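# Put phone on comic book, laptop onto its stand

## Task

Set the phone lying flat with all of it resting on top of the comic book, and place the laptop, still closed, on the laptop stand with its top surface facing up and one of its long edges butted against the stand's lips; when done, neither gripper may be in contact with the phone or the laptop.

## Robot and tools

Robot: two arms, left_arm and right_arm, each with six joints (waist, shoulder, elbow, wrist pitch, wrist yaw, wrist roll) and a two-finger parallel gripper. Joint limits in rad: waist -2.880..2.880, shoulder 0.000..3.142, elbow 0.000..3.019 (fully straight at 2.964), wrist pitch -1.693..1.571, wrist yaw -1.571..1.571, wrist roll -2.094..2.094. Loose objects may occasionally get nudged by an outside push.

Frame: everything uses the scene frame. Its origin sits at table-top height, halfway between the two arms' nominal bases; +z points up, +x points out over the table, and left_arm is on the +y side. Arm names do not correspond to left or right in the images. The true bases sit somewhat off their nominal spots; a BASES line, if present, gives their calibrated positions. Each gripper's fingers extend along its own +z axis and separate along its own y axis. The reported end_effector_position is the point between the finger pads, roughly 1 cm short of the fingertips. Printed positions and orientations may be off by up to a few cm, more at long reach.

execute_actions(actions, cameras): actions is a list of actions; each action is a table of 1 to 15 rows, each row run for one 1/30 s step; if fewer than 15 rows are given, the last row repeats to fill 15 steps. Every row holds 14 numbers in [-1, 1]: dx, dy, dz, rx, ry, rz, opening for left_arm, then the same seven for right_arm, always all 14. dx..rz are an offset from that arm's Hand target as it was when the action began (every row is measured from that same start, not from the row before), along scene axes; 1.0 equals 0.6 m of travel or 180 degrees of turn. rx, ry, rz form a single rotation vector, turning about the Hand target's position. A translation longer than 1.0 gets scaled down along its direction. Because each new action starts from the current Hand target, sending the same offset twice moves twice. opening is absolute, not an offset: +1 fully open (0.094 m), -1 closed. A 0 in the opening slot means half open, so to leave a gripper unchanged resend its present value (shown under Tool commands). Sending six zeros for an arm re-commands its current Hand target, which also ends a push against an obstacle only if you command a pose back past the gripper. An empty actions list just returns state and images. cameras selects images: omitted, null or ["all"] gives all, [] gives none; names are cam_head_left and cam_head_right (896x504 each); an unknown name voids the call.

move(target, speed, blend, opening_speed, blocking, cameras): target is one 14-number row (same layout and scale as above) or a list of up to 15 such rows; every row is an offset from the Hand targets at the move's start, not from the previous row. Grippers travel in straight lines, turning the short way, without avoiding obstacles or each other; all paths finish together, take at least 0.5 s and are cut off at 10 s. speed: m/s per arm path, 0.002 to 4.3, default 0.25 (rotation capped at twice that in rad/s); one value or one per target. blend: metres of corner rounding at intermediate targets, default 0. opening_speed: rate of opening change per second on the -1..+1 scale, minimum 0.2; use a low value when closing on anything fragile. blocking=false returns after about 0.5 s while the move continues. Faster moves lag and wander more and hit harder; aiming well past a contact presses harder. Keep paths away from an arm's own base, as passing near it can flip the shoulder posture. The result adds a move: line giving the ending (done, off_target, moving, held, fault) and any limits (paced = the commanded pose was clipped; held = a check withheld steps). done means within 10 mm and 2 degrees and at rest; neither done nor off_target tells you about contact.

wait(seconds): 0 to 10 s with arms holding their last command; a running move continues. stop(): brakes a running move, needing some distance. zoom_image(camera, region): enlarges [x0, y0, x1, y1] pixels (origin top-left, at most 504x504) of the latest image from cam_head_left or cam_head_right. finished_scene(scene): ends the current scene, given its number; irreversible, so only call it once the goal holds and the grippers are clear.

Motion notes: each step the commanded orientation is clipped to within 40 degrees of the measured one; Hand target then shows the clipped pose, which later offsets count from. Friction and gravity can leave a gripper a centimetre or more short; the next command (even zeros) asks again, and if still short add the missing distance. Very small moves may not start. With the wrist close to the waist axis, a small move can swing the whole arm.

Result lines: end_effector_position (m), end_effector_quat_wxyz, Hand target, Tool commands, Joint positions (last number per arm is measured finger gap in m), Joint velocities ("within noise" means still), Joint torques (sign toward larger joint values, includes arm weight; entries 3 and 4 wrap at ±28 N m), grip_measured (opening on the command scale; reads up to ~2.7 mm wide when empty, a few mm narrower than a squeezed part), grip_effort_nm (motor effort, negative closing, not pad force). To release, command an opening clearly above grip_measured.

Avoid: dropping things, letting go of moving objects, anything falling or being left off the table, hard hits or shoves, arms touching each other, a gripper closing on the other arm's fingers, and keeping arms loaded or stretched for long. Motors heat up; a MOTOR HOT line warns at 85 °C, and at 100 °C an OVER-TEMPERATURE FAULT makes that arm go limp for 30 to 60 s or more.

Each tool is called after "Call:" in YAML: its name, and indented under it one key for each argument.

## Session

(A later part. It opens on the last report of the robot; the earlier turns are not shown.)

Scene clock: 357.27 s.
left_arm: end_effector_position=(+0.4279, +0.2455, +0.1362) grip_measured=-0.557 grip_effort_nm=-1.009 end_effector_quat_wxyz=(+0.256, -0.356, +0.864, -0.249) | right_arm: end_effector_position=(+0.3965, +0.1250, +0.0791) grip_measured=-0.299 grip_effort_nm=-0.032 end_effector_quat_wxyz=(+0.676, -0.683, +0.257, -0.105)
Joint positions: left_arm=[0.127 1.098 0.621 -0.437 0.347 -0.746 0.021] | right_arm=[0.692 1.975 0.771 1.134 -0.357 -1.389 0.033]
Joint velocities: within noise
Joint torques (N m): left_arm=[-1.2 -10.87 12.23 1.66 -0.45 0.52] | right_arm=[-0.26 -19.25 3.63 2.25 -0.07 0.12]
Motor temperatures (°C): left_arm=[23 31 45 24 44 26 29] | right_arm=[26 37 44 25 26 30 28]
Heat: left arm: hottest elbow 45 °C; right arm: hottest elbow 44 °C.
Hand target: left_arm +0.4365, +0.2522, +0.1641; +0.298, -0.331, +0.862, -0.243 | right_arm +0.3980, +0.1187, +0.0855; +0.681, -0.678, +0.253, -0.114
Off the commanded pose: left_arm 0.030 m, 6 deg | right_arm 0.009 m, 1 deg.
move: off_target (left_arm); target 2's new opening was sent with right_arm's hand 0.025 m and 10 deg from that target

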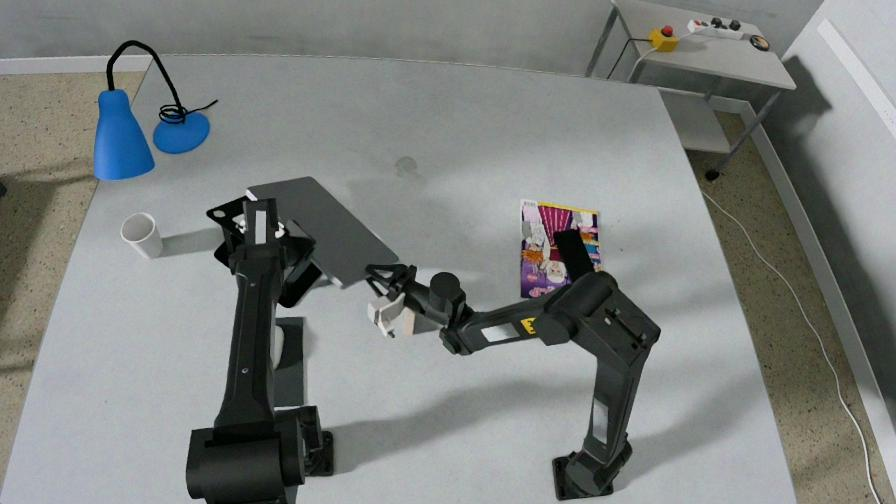

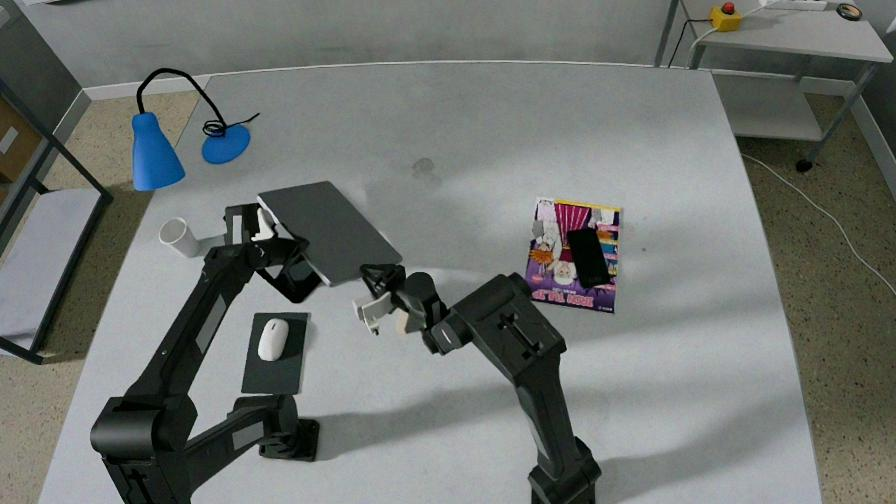

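Call:
move:
  target:
    - [0,0,0,0,0,0,-0.88,0.015,0.045,0,0,0,0,-0.3]
    - [0,0,0,0,0,0,-0.88,0.015,0.045,0,0,0,0,-0.85]
  speed: 0.06
  opening_speed: 0.8
  cameras: []

Call:
move:
  target:
    - [0.0,0,0.12,0,0,0,-0.88,0,0,0.1,0,0,0,-0.85]
    - [0.0,0.0,0.14,0,0,0,-0.88,0.046,0.08,0.13,0,0,0,-0.85]
  speed: 0.08

Call:
zoom_image:
  camera: "cam_head_left"
  region: [220, 140, 420, 320]

Call:
zoom_image:
  camera: "cam_head_right"
  region: [220, 140, 420, 320]

Scene clock: 364.27 s.
left_arm: end_effector_position=(+0.4280, +0.2464, +0.1360) grip_measured=-0.557 grip_effort_nm=-1.013 end_effector_quat_wxyz=(+0.256, -0.359, +0.863, -0.247) | right_arm: end_effector_position=(+0.4009, +0.1301, +0.0809) grip_measured=-0.531 grip_effort_nm=-1.033 end_effector_quat_wxyz=(+0.676, -0.674, +0.282, -0.096)
Joint positions: left_arm=[0.127 1.098 0.621 -0.437 0.342 -0.751 0.021] | right_arm=[0.703 1.975 0.787 1.118 -0.324 -1.338 0.022]
Joint velocities: within noise
Joint torques (N m): left_arm=[-1.08 -10.7 12.33 1.59 -0.23 0.53] | right_arm=[1.32 -17.2 7.68 1.44 -0.05 -0.31]
Motor temperatures (°C): left_arm=[23 30 44 24 41 26 29] | right_arm=[26 38 43 25 26 29 28]
Heat: left arm: hottest elbow 44 °C; right arm: hottest elbow 43 °C.
Hand target: left_arm +0.4365, +0.2522, +0.1641; +0.298, -0.331, +0.862, -0.243 | right_arm +0.4070, +0.1457, +0.0856; +0.681, -0.678, +0.253, -0.114
Off the commanded pose: left_arm 0.030 m, 6 deg | right_arm 0.017 m, 4 deg.
move: off_target (left_arm, right_arm); target 2's new opening was sent with right_arm's hand 0.017 m and 1 deg from that target
No camera images: "cameras" was empty.

Scene clock: 366.47 s.
left_arm: end_effector_position=(+0.4148, +0.2683, +0.1681) grip_measured=-0.557 grip_effort_nm=-1.013 end_effector_quat_wxyz=(+0.235, -0.413, +0.853, -0.217) | right_arm: end_effector_position=(+0.4017, +0.1536, +0.1186) grip_measured=-0.536 grip_effort_nm=-1.043 end_effector_quat_wxyz=(+0.652, -0.689, +0.310, -0.064)
Joint positions: left_arm=[0.166 1.036 0.704 -0.646 0.288 -0.795 0.021] | right_arm=[0.735 1.846 0.84 0.858 -0.307 -1.291 0.022]
Joint velocities: within noise
Joint torques (N m): left_arm=[-3.96 -13.57 20.05 0.09 1.6 0.99] | right_arm=[1.55 -17.49 14.99 1.21 0.66 -0.67]
Motor temperatures (°C): left_arm=[23 30 45 24 40 26 29] | right_arm=[26 38 43 25 26 29 28]
Heat: left arm: hottest elbow 45 °C; right arm: hottest elbow 43 °C.
Hand target: left_arm +0.4365, +0.2522, +0.2481; +0.298, -0.332, +0.862, -0.243 | right_arm +0.4346, +0.1938, +0.1635; +0.681, -0.678, +0.253, -0.114
Off the commanded pose: left_arm 0.084 m, 12 deg | right_arm 0.069 m, 9 deg.
move: off_target (left_arm, right_arm)

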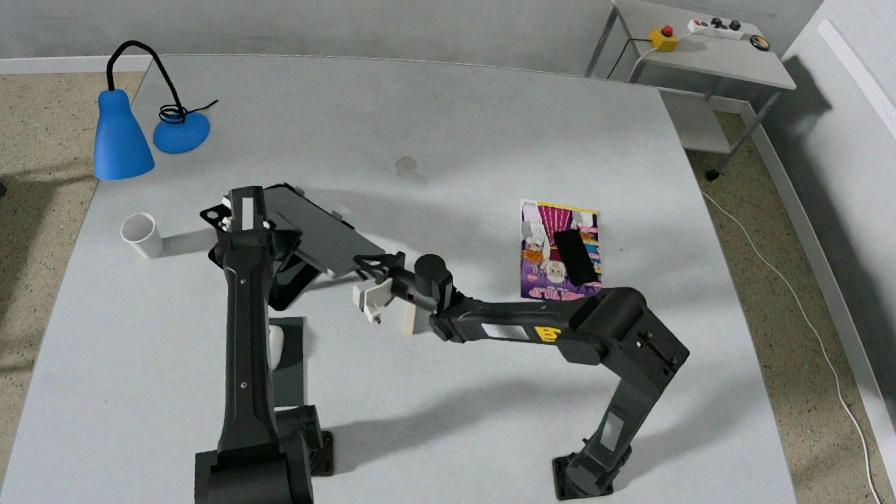

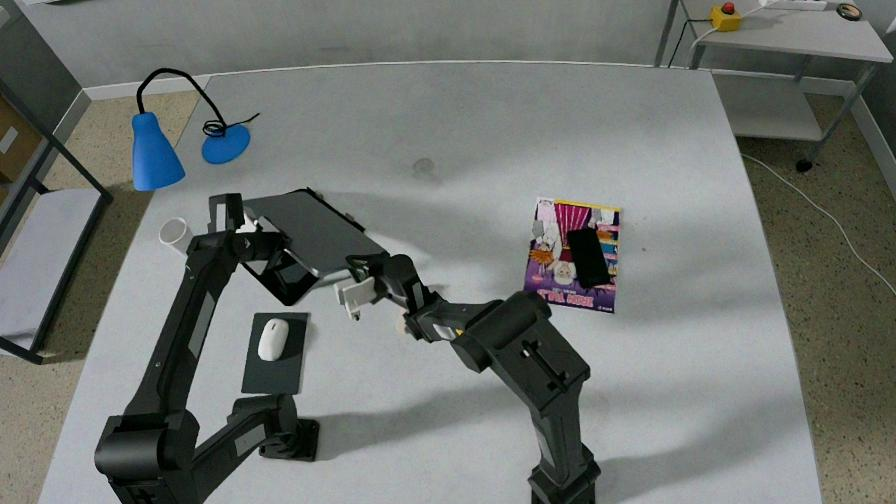

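Scaled by 2.520.

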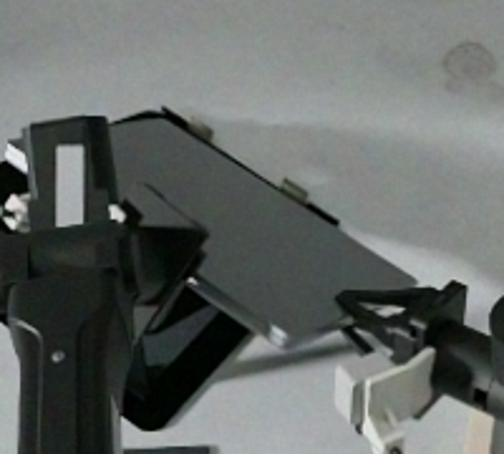

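Scaled by 2.520.

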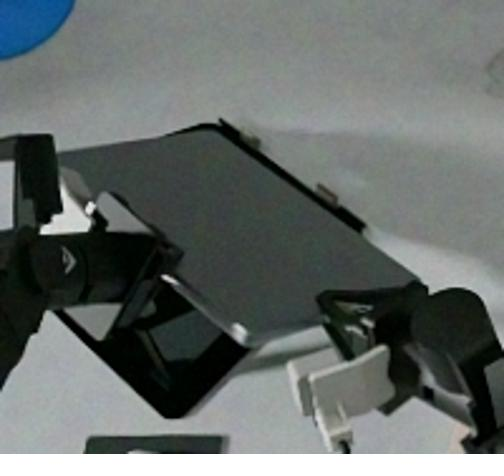

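Call:
move:
  target:
    - [0.0,0.03,0.03,0,0,0,-0.88,0,0.03,0.02,0,0,0,-0.85]
    - [0.02,0.1,0.03,0,0,0,-0.88,0.02,0.075,0.02,0,0,0,-0.85]
  speed: 0.08

Call:
zoom_image:
  camera: "cam_head_left"
  region: [220, 140, 420, 320]

Call:
zoom_image:
  camera: "cam_head_right"
  region: [220, 140, 420, 320]

Scene clock: 372.23 s.
left_arm: end_effector_position=(+0.4206, +0.3206, +0.1891) grip_measured=-0.567 grip_effort_nm=-1.004 end_effector_quat_wxyz=(+0.233, -0.420, +0.847, -0.228) | right_arm: end_effector_position=(+0.4158, +0.2037, +0.1390) grip_measured=-0.542 grip_effort_nm=-1.033 end_effector_quat_wxyz=(+0.657, -0.685, +0.309, -0.061)
Joint positions: left_arm=[0.338 1.085 0.795 -0.734 0.398 -0.668 0.02] | right_arm=[0.787 1.88 0.981 0.764 -0.261 -1.275 0.022]
Joint velocities: within noise
Joint torques (N m): left_arm=[-2.84 -11.58 21.31 0.13 1.78 1.09] | right_arm=[1.03 -17.67 15.45 1.51 0.61 -0.8]
Motor temperatures (°C): left_arm=[23 30 45 24 40 26 29] | right_arm=[26 38 46 25 26 28 28]
Heat: left arm: hottest elbow 45 °C; right arm: hottest elbow 46 °C.
Hand target: left_arm +0.4486, +0.3122, +0.2661; +0.298, -0.331, +0.862, -0.243 | right_arm +0.4464, +0.2388, +0.1754; +0.681, -0.678, +0.253, -0.114
Off the commanded pose: left_arm 0.082 m, 13 deg | right_arm 0.059 m, 9 deg.
move: off_target (left_arm, right_arm)

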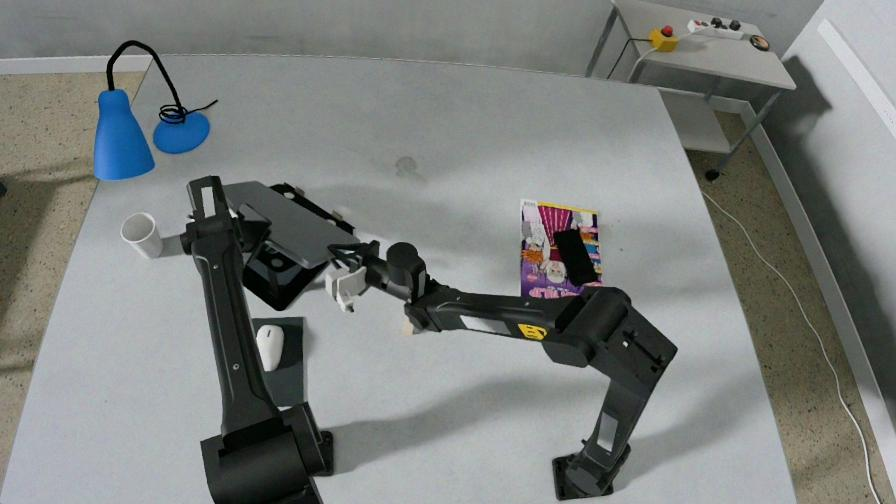

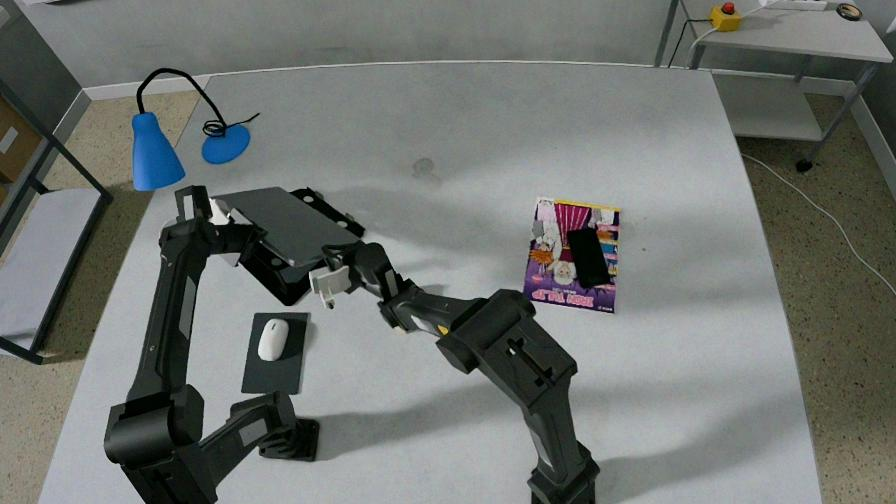

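Scaled by 2.520.

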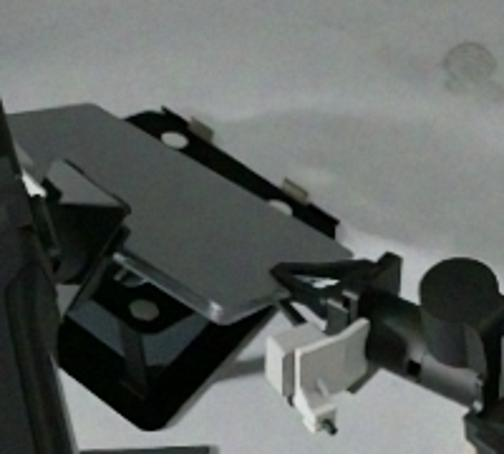

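Scaled by 2.520.

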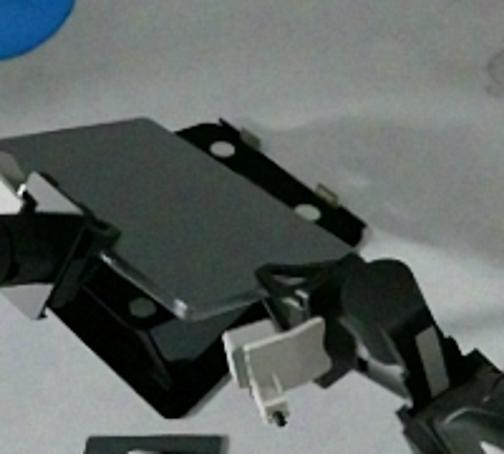

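Call:
move:
  target:
    - [0.045,-0.045,0.0,0,0,0,-0.88,0.045,-0.045,0.0,0,0,0,-0.85]
    - [0.045,-0.045,-0.07,0,0,0,-0.88,0.045,-0.045,-0.05,0,0,0,-0.85]
  speed: 0.08

Call:
zoom_image:
  camera: "cam_head_left"
  region: [220, 140, 420, 320]

Call:
zoom_image:
  camera: "cam_head_right"
  region: [220, 140, 420, 320]

Scene clock: 378.67 s.
left_arm: end_effector_position=(+0.4546, +0.3073, +0.1727) grip_measured=-0.572 grip_effort_nm=-1.009 end_effector_quat_wxyz=(+0.239, -0.415, +0.849, -0.225) | right_arm: end_effector_position=(+0.4422, +0.1929, +0.1184) grip_measured=-0.542 grip_effort_nm=-1.038 end_effector_quat_wxyz=(+0.657, -0.684, +0.312, -0.053)
Joint positions: left_arm=[0.262 1.176 0.81 -0.625 0.353 -0.725 0.02] | right_arm=[0.734 1.946 1.014 0.794 -0.319 -1.268 0.022]
Joint velocities: within noise
Joint torques (N m): left_arm=[-5.07 -13.74 14.71 2.25 1.34 0.85] | right_arm=[-0.15 -18.26 13.07 2.55 0.3 -0.9]
Motor temperatures (°C): left_arm=[23 30 46 23 41 26 29] | right_arm=[26 38 48 25 26 28 28]
Heat: left arm: hottest elbow 46 °C; right arm: hottest elbow 48 °C.
Hand target: left_arm +0.4755, +0.2852, +0.2242; +0.298, -0.331, +0.862, -0.243 | right_arm +0.4734, +0.2118, +0.1453; +0.680, -0.678, +0.253, -0.114
Off the commanded pose: left_arm 0.060 m, 12 deg | right_arm 0.045 m, 10 deg.
move: off_target (left_arm, right_arm)

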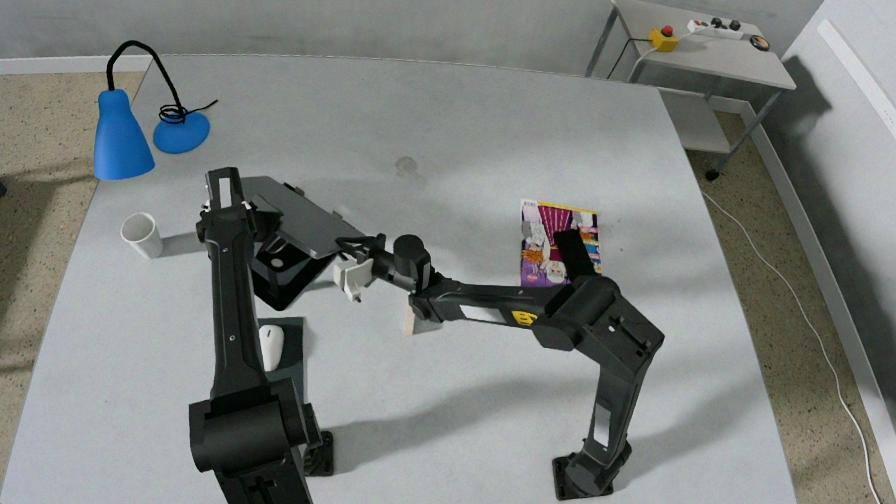

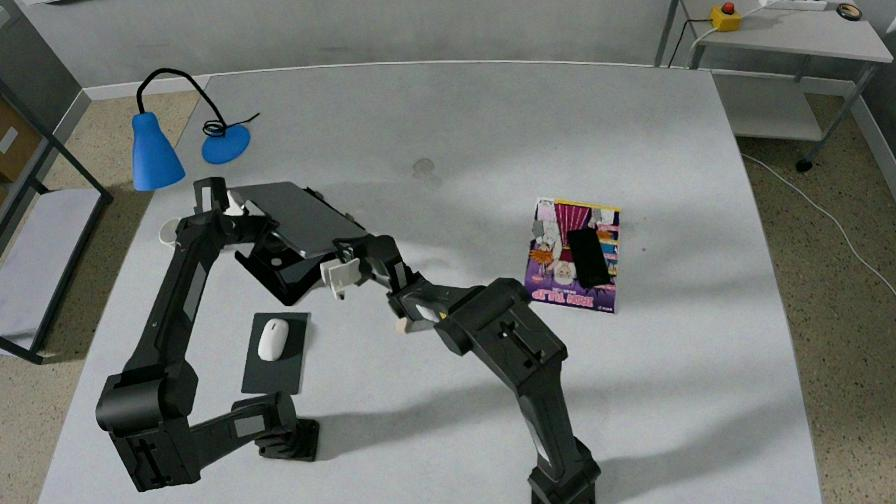

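Scaled by 2.520.

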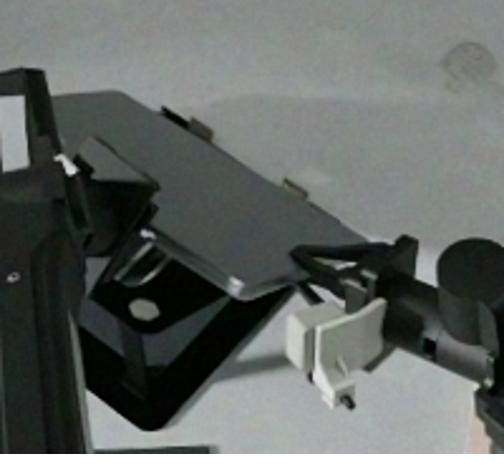

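Scaled by 2.520.

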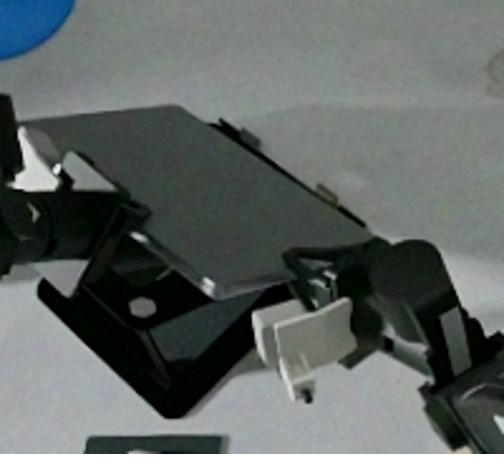

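Call:
move:
  target:
    - [0.01,-0.005,-0.08,0,0,0,-0.88,0.01,-0.005,-0.07,0,0,0,-0.85]
  speed: 0.06

Call:
zoom_image:
  camera: "cam_head_left"
  region: [220, 140, 420, 320]

Call:
zoom_image:
  camera: "cam_head_right"
  region: [220, 140, 420, 320]

Scene clock: 384.07 s.
left_arm: end_effector_position=(+0.4690, +0.3048, +0.1497) grip_measured=-0.574 grip_effort_nm=-1.009 end_effector_quat_wxyz=(+0.262, -0.402, +0.846, -0.232) | right_arm: end_effector_position=(+0.4562, +0.1908, +0.0958) grip_measured=-0.546 grip_effort_nm=-1.043 end_effector_quat_wxyz=(+0.669, -0.676, +0.303, -0.067)
Joint positions: left_arm=[0.248 1.225 0.762 -0.473 0.354 -0.727 0.02] | right_arm=[0.717 2.029 1.036 0.89 -0.325 -1.281 0.021]
Joint velocities: within noise
Joint torques (N m): left_arm=[-4.48 -12.34 11.34 2.3 1.01 0.81] | right_arm=[0.21 -18.02 11.89 2.21 0.04 -0.79]
Motor temperatures (°C): left_arm=[23 30 46 24 40 26 29] | right_arm=[26 39 49 25 26 28 28]
Heat: left arm: hottest elbow 46 °C; right arm: hottest elbow 49 °C.
Hand target: left_arm +0.4815, +0.2822, +0.1760; +0.298, -0.331, +0.862, -0.243 | right_arm +0.4794, +0.2088, +0.1033; +0.680, -0.678, +0.253, -0.114
Off the commanded pose: left_arm 0.037 m, 9 deg | right_arm 0.030 m, 8 deg.
move: off_target (left_arm, right_arm)

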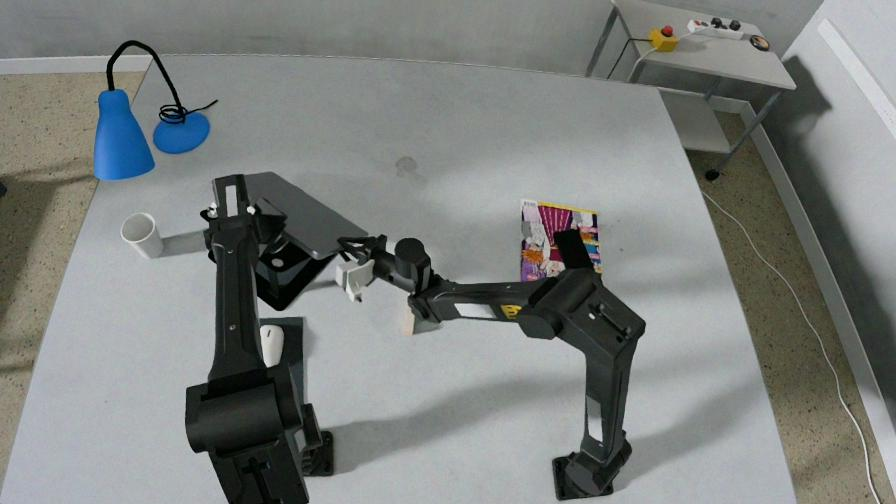

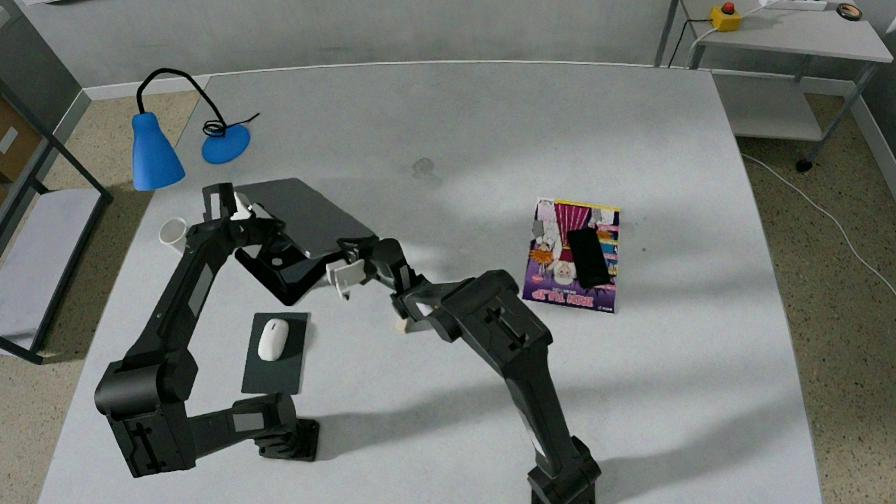

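Scaled by 2.520.

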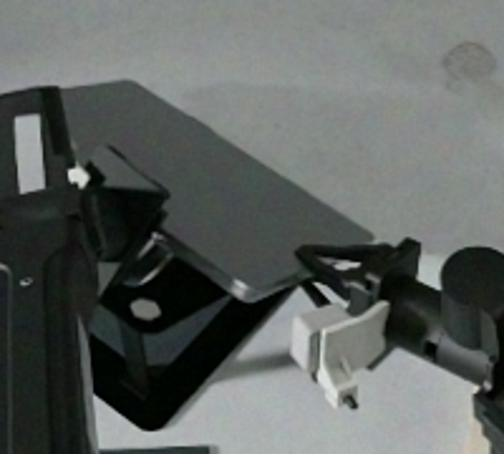

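Scaled by 2.520.

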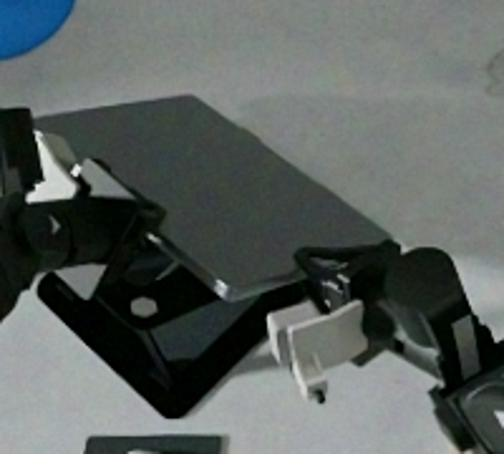

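Call:
move:
  target:
    - [0.0,0,0.06,0,0,0,-0.88,0.0,0,0.06,0,0,0,-0.85]
    - [-0.065,0.035,0.06,0,0,0,-0.88,-0.065,0.035,0.06,0,0,0,-0.85]
    - [-0.065,0.035,-0.01,0,0,0,-0.88,-0.065,0.035,-0.01,0,0,0,-0.85]
  speed: 0.08

Call:
zoom_image:
  camera: "cam_head_left"
  region: [220, 140, 420, 320]

Call:
zoom_image:
  camera: "cam_head_right"
  region: [220, 140, 420, 320]

Scene clock: 388.73 s.
left_arm: end_effector_position=(+0.4454, +0.3230, +0.1539) grip_measured=-0.574 grip_effort_nm=-1.009 end_effector_quat_wxyz=(+0.278, -0.406, +0.837, -0.239) | right_arm: end_effector_position=(+0.4416, +0.2091, +0.1030) grip_measured=-0.560 grip_effort_nm=-1.038 end_effector_quat_wxyz=(+0.679, -0.667, +0.295, -0.087)
Joint positions: left_arm=[0.324 1.158 0.708 -0.469 0.403 -0.688 0.02] | right_arm=[0.768 2.031 1.036 0.929 -0.253 -1.299 0.021]
Joint velocities: within noise
Joint torques (N m): left_arm=[-3.14 -12.98 9.58 0.83 1.36 1.16] | right_arm=[2.02 -18.08 9.14 2.32 0.1 -0.6]
Motor temperatures (°C): left_arm=[23 30 46 24 40 26 29] | right_arm=[26 39 49 25 25 28 28]
Heat: left arm: hottest elbow 46 °C; right arm: hottest elbow 49 °C.
Hand target: left_arm +0.4425, +0.3032, +0.1701; +0.298, -0.331, +0.862, -0.243 | right_arm +0.4405, +0.2298, +0.0974; +0.680, -0.678, +0.253, -0.114
Off the commanded pose: left_arm 0.026 m, 9 deg | right_arm 0.022 m, 6 deg.
move: off_target (left_arm, right_arm)

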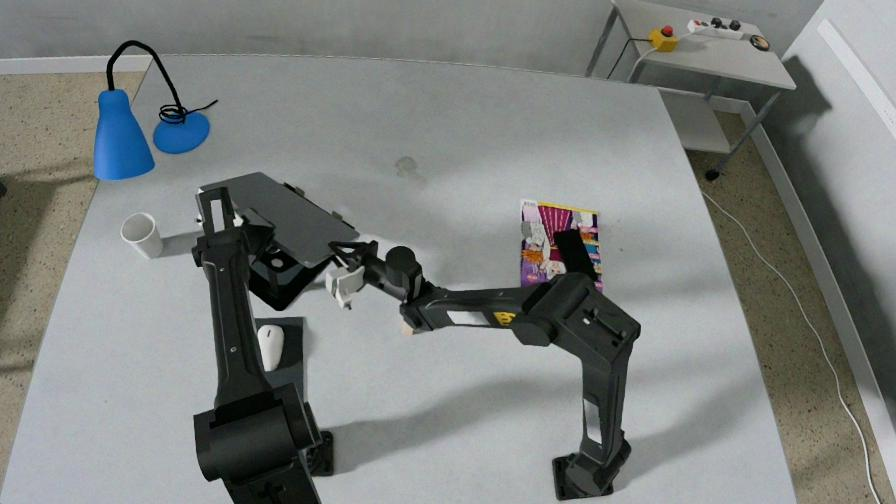

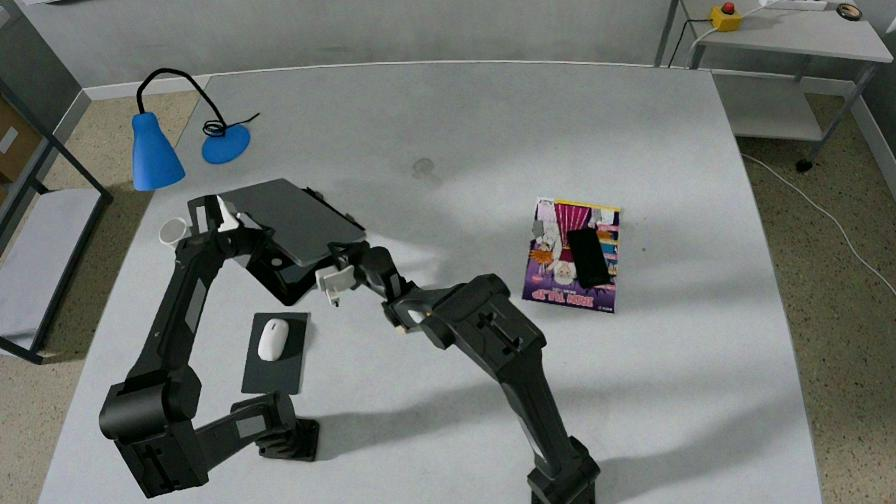

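Scaled by 2.520.

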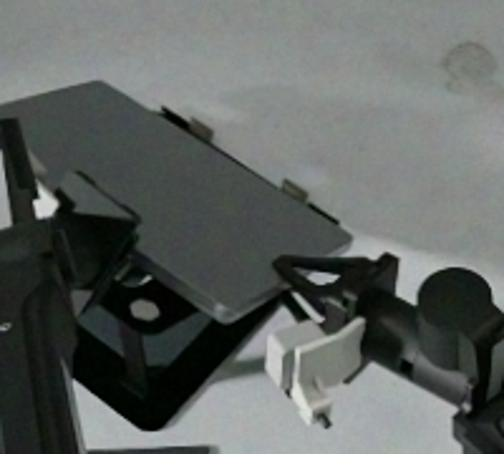

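Scaled by 2.520.

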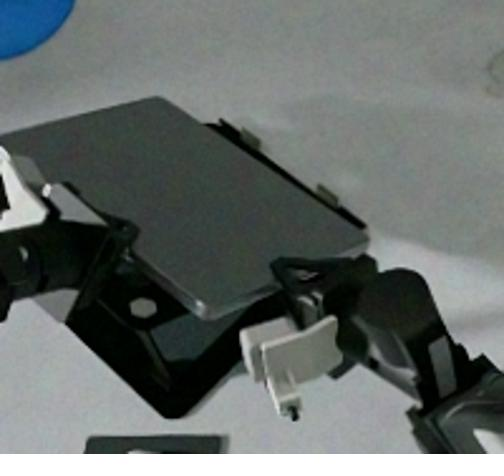

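Call:
move:
  target:
    - [0,0,-0.035,0,0,0,-0.88,0.0,-0.02,-0.02,0.0117,0.0292,-0.0084,-0.85]
  speed: 0.06

Call:
zoom_image:
  camera: "cam_head_left"
  region: [220, 140, 420, 320]

Call:
zoom_image:
  camera: "cam_head_right"
  region: [220, 140, 420, 320]

Scene clock: 400.43 s.
left_arm: end_effector_position=(+0.4469, +0.3224, +0.1492) grip_measured=-0.574 grip_effort_nm=-1.009 end_effector_quat_wxyz=(+0.294, -0.399, +0.834, -0.244) | right_arm: end_effector_position=(+0.4432, +0.2080, +0.0998) grip_measured=-0.587 grip_effort_nm=-1.028 end_effector_quat_wxyz=(+0.682, -0.657, +0.313, -0.076)
Joint positions: left_arm=[0.324 1.158 0.677 -0.401 0.41 -0.688 0.02] | right_arm=[0.768 2.041 1.036 0.944 -0.242 -1.251 0.019]
Joint velocities: within noise
Joint torques (N m): left_arm=[-3.9 -9.64 8.76 1.16 1.19 1.22] | right_arm=[1.32 -18.43 7.21 2.25 0.08 -0.19]
Motor temperatures (°C): left_arm=[23 30 45 24 39 26 29] | right_arm=[26 39 48 25 25 28 28]
Heat: left arm: hottest elbow 45 °C; right arm: hottest elbow 48 °C.
Hand target: left_arm +0.4425, +0.3032, +0.1492; +0.298, -0.331, +0.862, -0.243 | right_arm +0.4405, +0.2177, +0.0852; +0.679, -0.667, +0.295, -0.087
Off the commanded pose: left_arm 0.020 m, 8 deg | right_arm 0.018 m, 3 deg.
move: off_target (left_arm, right_arm)

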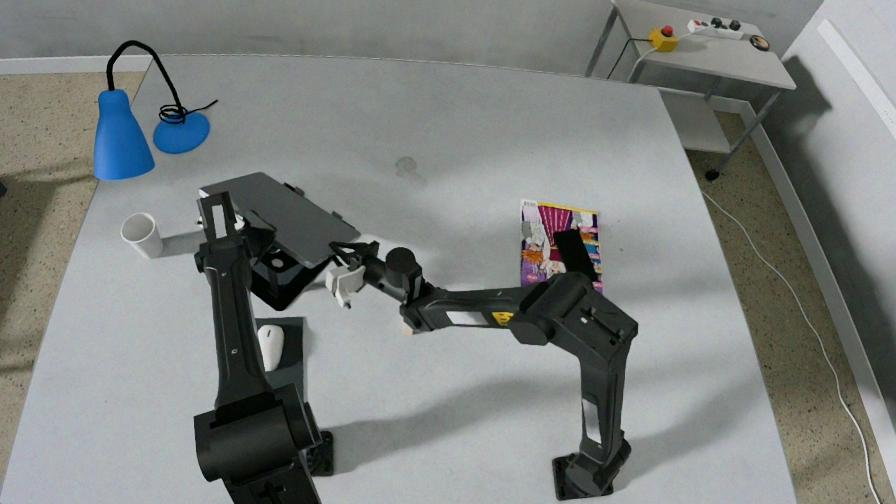

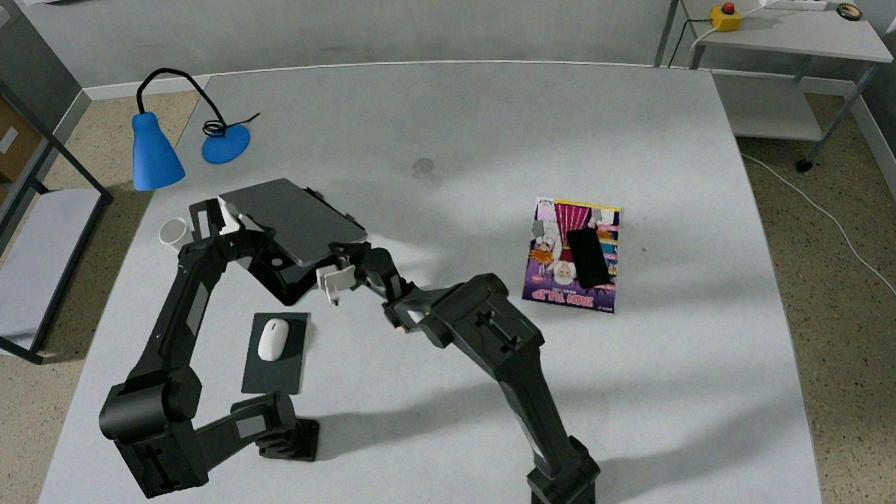

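Scaled by 2.520.

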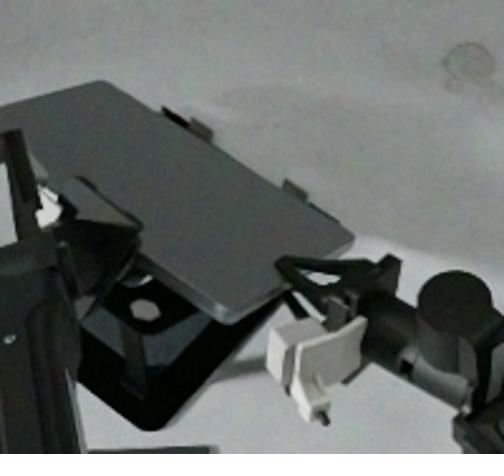

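Scaled by 2.520.

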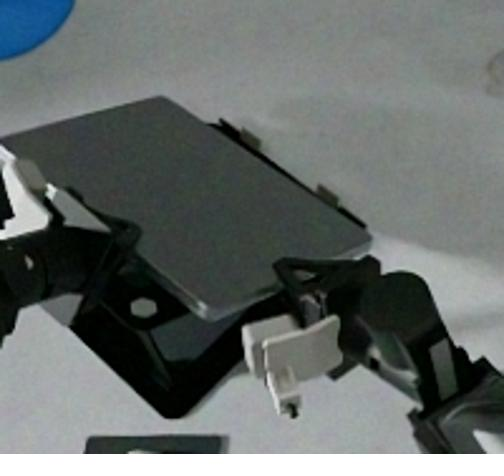

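Call:
move:
  target:
    - [0,0,0,0,0,0,-0.88,0.004,-0.012,0.018,0,0,0,-0.7]
    - [0,0,0,0,0,0,-0.88,0.004,-0.012,0.02,0,0,0,-0.15]
    - [0,0,0,0,0,0,-0.88,-0.085,-0.15,0.03,0,0,0,-0.15]
  speed: [0.06,0.06,0.05]
  opening_speed: 0.4

Call:
zoom_image:
  camera: "cam_head_left"
  region: [220, 140, 420, 320]

Call:
zoom_image:
  camera: "cam_head_right"
  region: [220, 140, 420, 320]

Scene clock: 410.43 s.
left_arm: end_effector_position=(+0.4433, +0.3112, +0.1435) grip_measured=-0.574 grip_effort_nm=-1.004 end_effector_quat_wxyz=(+0.283, -0.391, +0.837, -0.258) | right_arm: end_effector_position=(+0.3872, +0.1355, +0.0948) grip_measured=-0.151 grip_effort_nm=0.051 end_effector_quat_wxyz=(+0.673, -0.673, +0.299, -0.078)
Joint positions: left_arm=[0.312 1.158 0.662 -0.399 0.438 -0.69 0.02] | right_arm=[0.731 1.914 0.765 1.062 -0.3 -1.294 0.04]
Joint velocities: within noise
Joint torques (N m): left_arm=[-2.9 -9.52 9.99 1.1 0.08 1.18] | right_arm=[-0.5 -19.14 4 2.33 -0.1 0.15]
Motor temperatures (°C): left_arm=[23 30 44 24 38 26 29] | right_arm=[26 39 46 25 25 28 28]
Heat: left arm: hottest elbow 44 °C; right arm: hottest elbow 46 °C.
Hand target: left_arm +0.4426, +0.3032, +0.1492; +0.298, -0.331, +0.861, -0.243 | right_arm +0.3895, +0.1277, +0.1032; +0.679, -0.667, +0.295, -0.087
Off the commanded pose: left_arm 0.010 m, 8 deg | right_arm 0.012 m, 1 deg.
move: off_target (left_arm, right_arm); target 2's new opening was sent with right_arm's hand 0.004 m and 3 deg from that target

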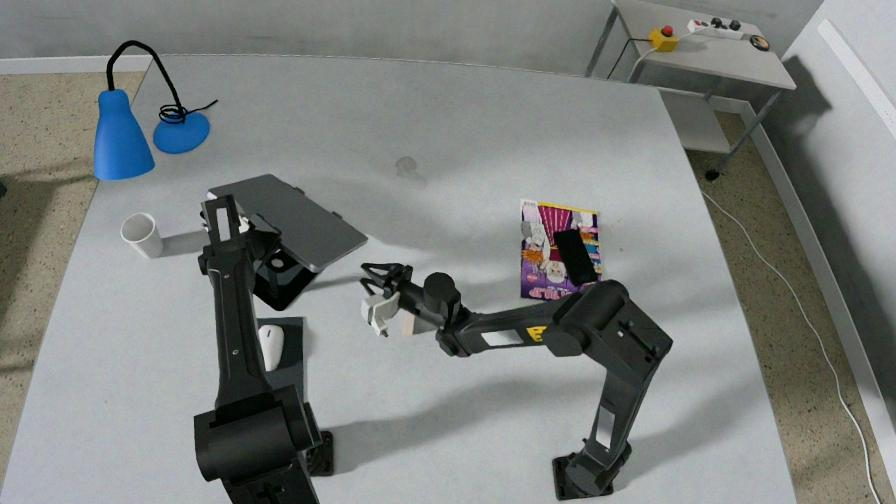

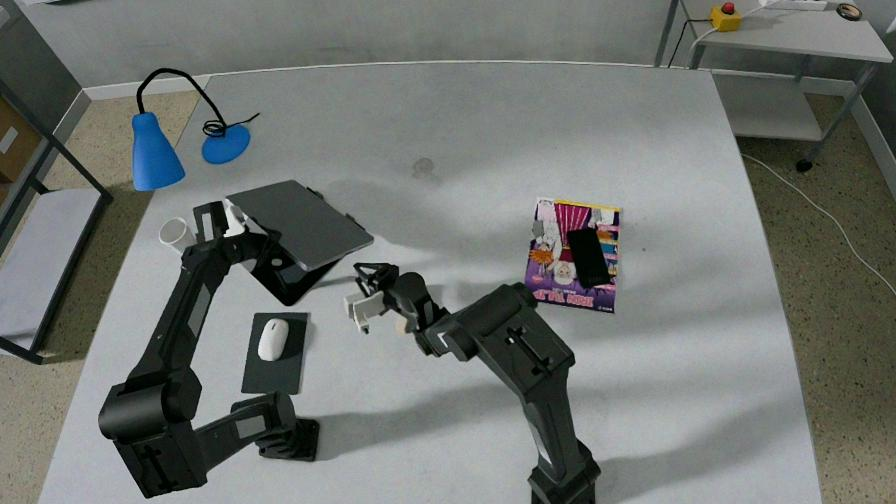

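Scaled by 2.520.

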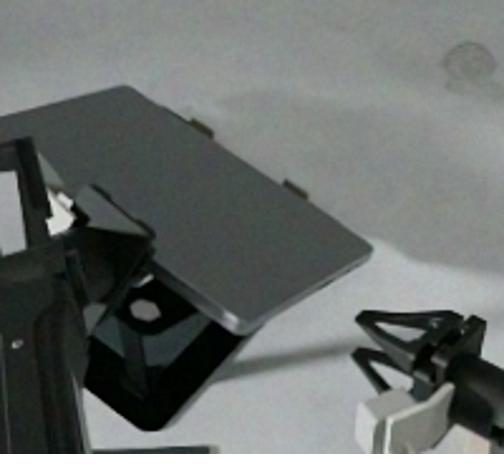

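Scaled by 2.520.

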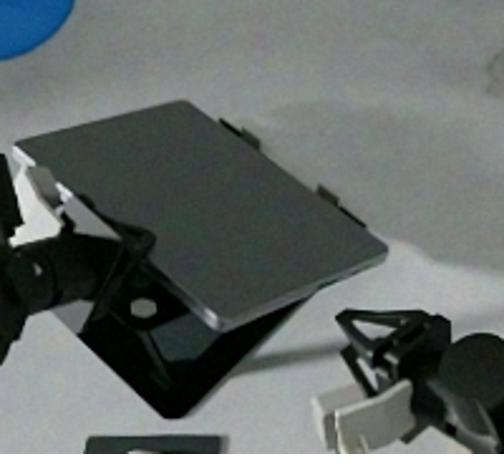

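Call:
move:
  target:
    - [0,0.012,-0.01,-0.0264,0.0097,0.0328,-0.7,-0.05,-0.1,0.1,0,0,0,-0.15]
    - [0,0.012,-0.01,-0.0264,0.0097,0.0328,-0.1,-0.05,-0.1,0.1,0,0,0,-0.15]
    - [-0.105,0.062,0.07,-0.0264,0.0097,0.0328,-0.1,-0.05,-0.1,0.1,0,0,0,-0.15]
  speed: [0.06,0.06,0.05]
  opening_speed: 0.4

Call:
zoom_image:
  camera: "cam_head_left"
  region: [200, 140, 400, 320]

Call:
zoom_image:
  camera: "cam_head_right"
  region: [200, 140, 400, 320]

Scene clock: 423.17 s.
left_arm: end_effector_position=(+0.3765, +0.3332, +0.1755) grip_measured=-0.102 grip_effort_nm=0.129 end_effector_quat_wxyz=(+0.266, -0.396, +0.840, -0.261) | right_arm: end_effector_position=(+0.3592, +0.0760, +0.1662) grip_measured=-0.151 grip_effort_nm=0.056 end_effector_quat_wxyz=(+0.684, -0.664, +0.290, -0.084)
Joint positions: left_arm=[0.479 0.972 0.654 -0.686 0.543 -0.534 0.042] | right_arm=[0.665 1.626 0.602 0.971 -0.366 -1.299 0.04]
Joint velocities: within noise
Joint torques (N m): left_arm=[-0.85 -7.24 12.93 1.01 0.4 0.11] | right_arm=[-0.38 -15.27 4.86 1.18 -0.07 0.15]
Motor temperatures (°C): left_arm=[23 30 43 24 36 26 29] | right_arm=[26 39 43 25 25 27 27]
Heat: left arm: hottest elbow 43 °C; right arm: hottest elbow 43 °C.
Hand target: left_arm +0.3796, +0.3404, +0.1912; +0.283, -0.391, +0.837, -0.258 | right_arm +0.3595, +0.0678, +0.1633; +0.679, -0.667, +0.295, -0.087
Off the commanded pose: left_arm 0.017 m, 2 deg | right_arm 0.009 m, 1 deg.
move: off_target (left_arm); target 2's new opening was sent with left_arm's hand 0.001 m and 3 deg from that target

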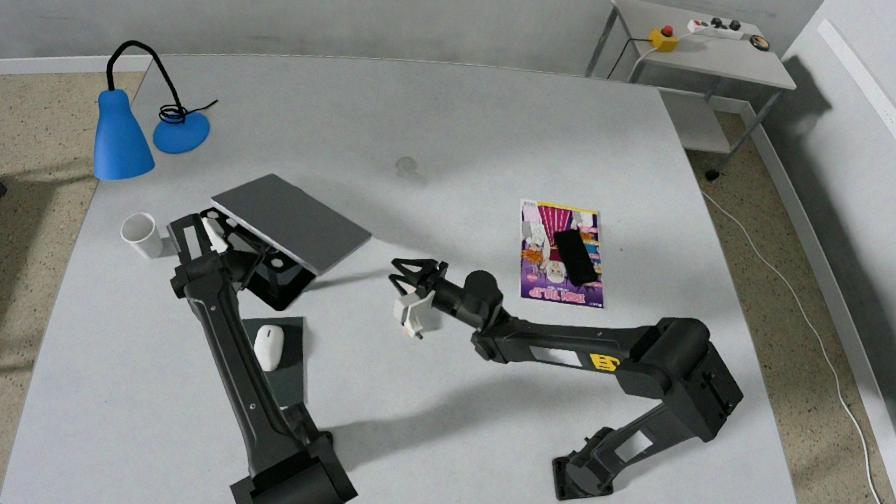

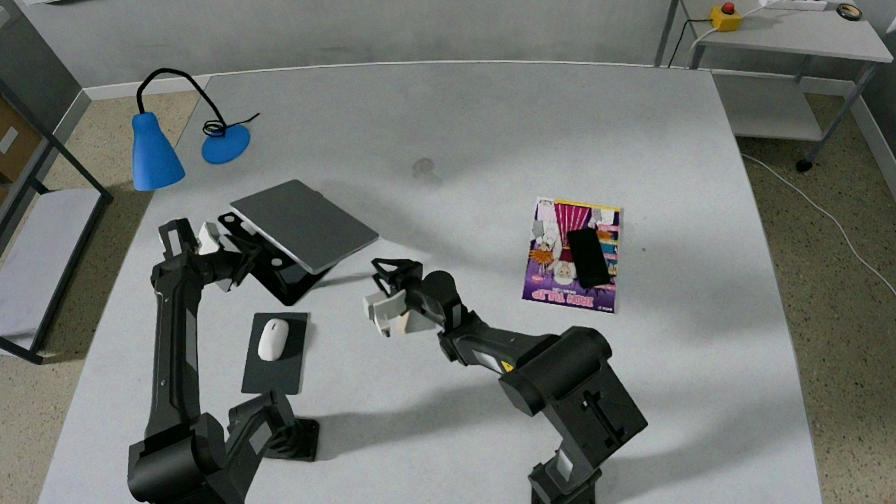

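Scaled by 2.520.

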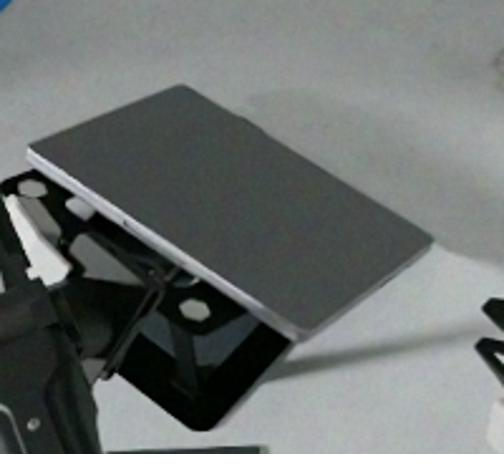

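Scaled by 2.520.

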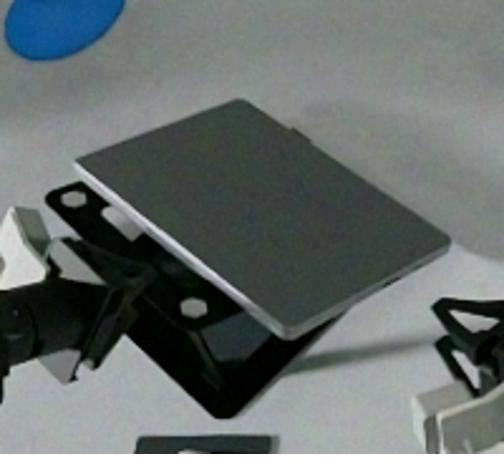

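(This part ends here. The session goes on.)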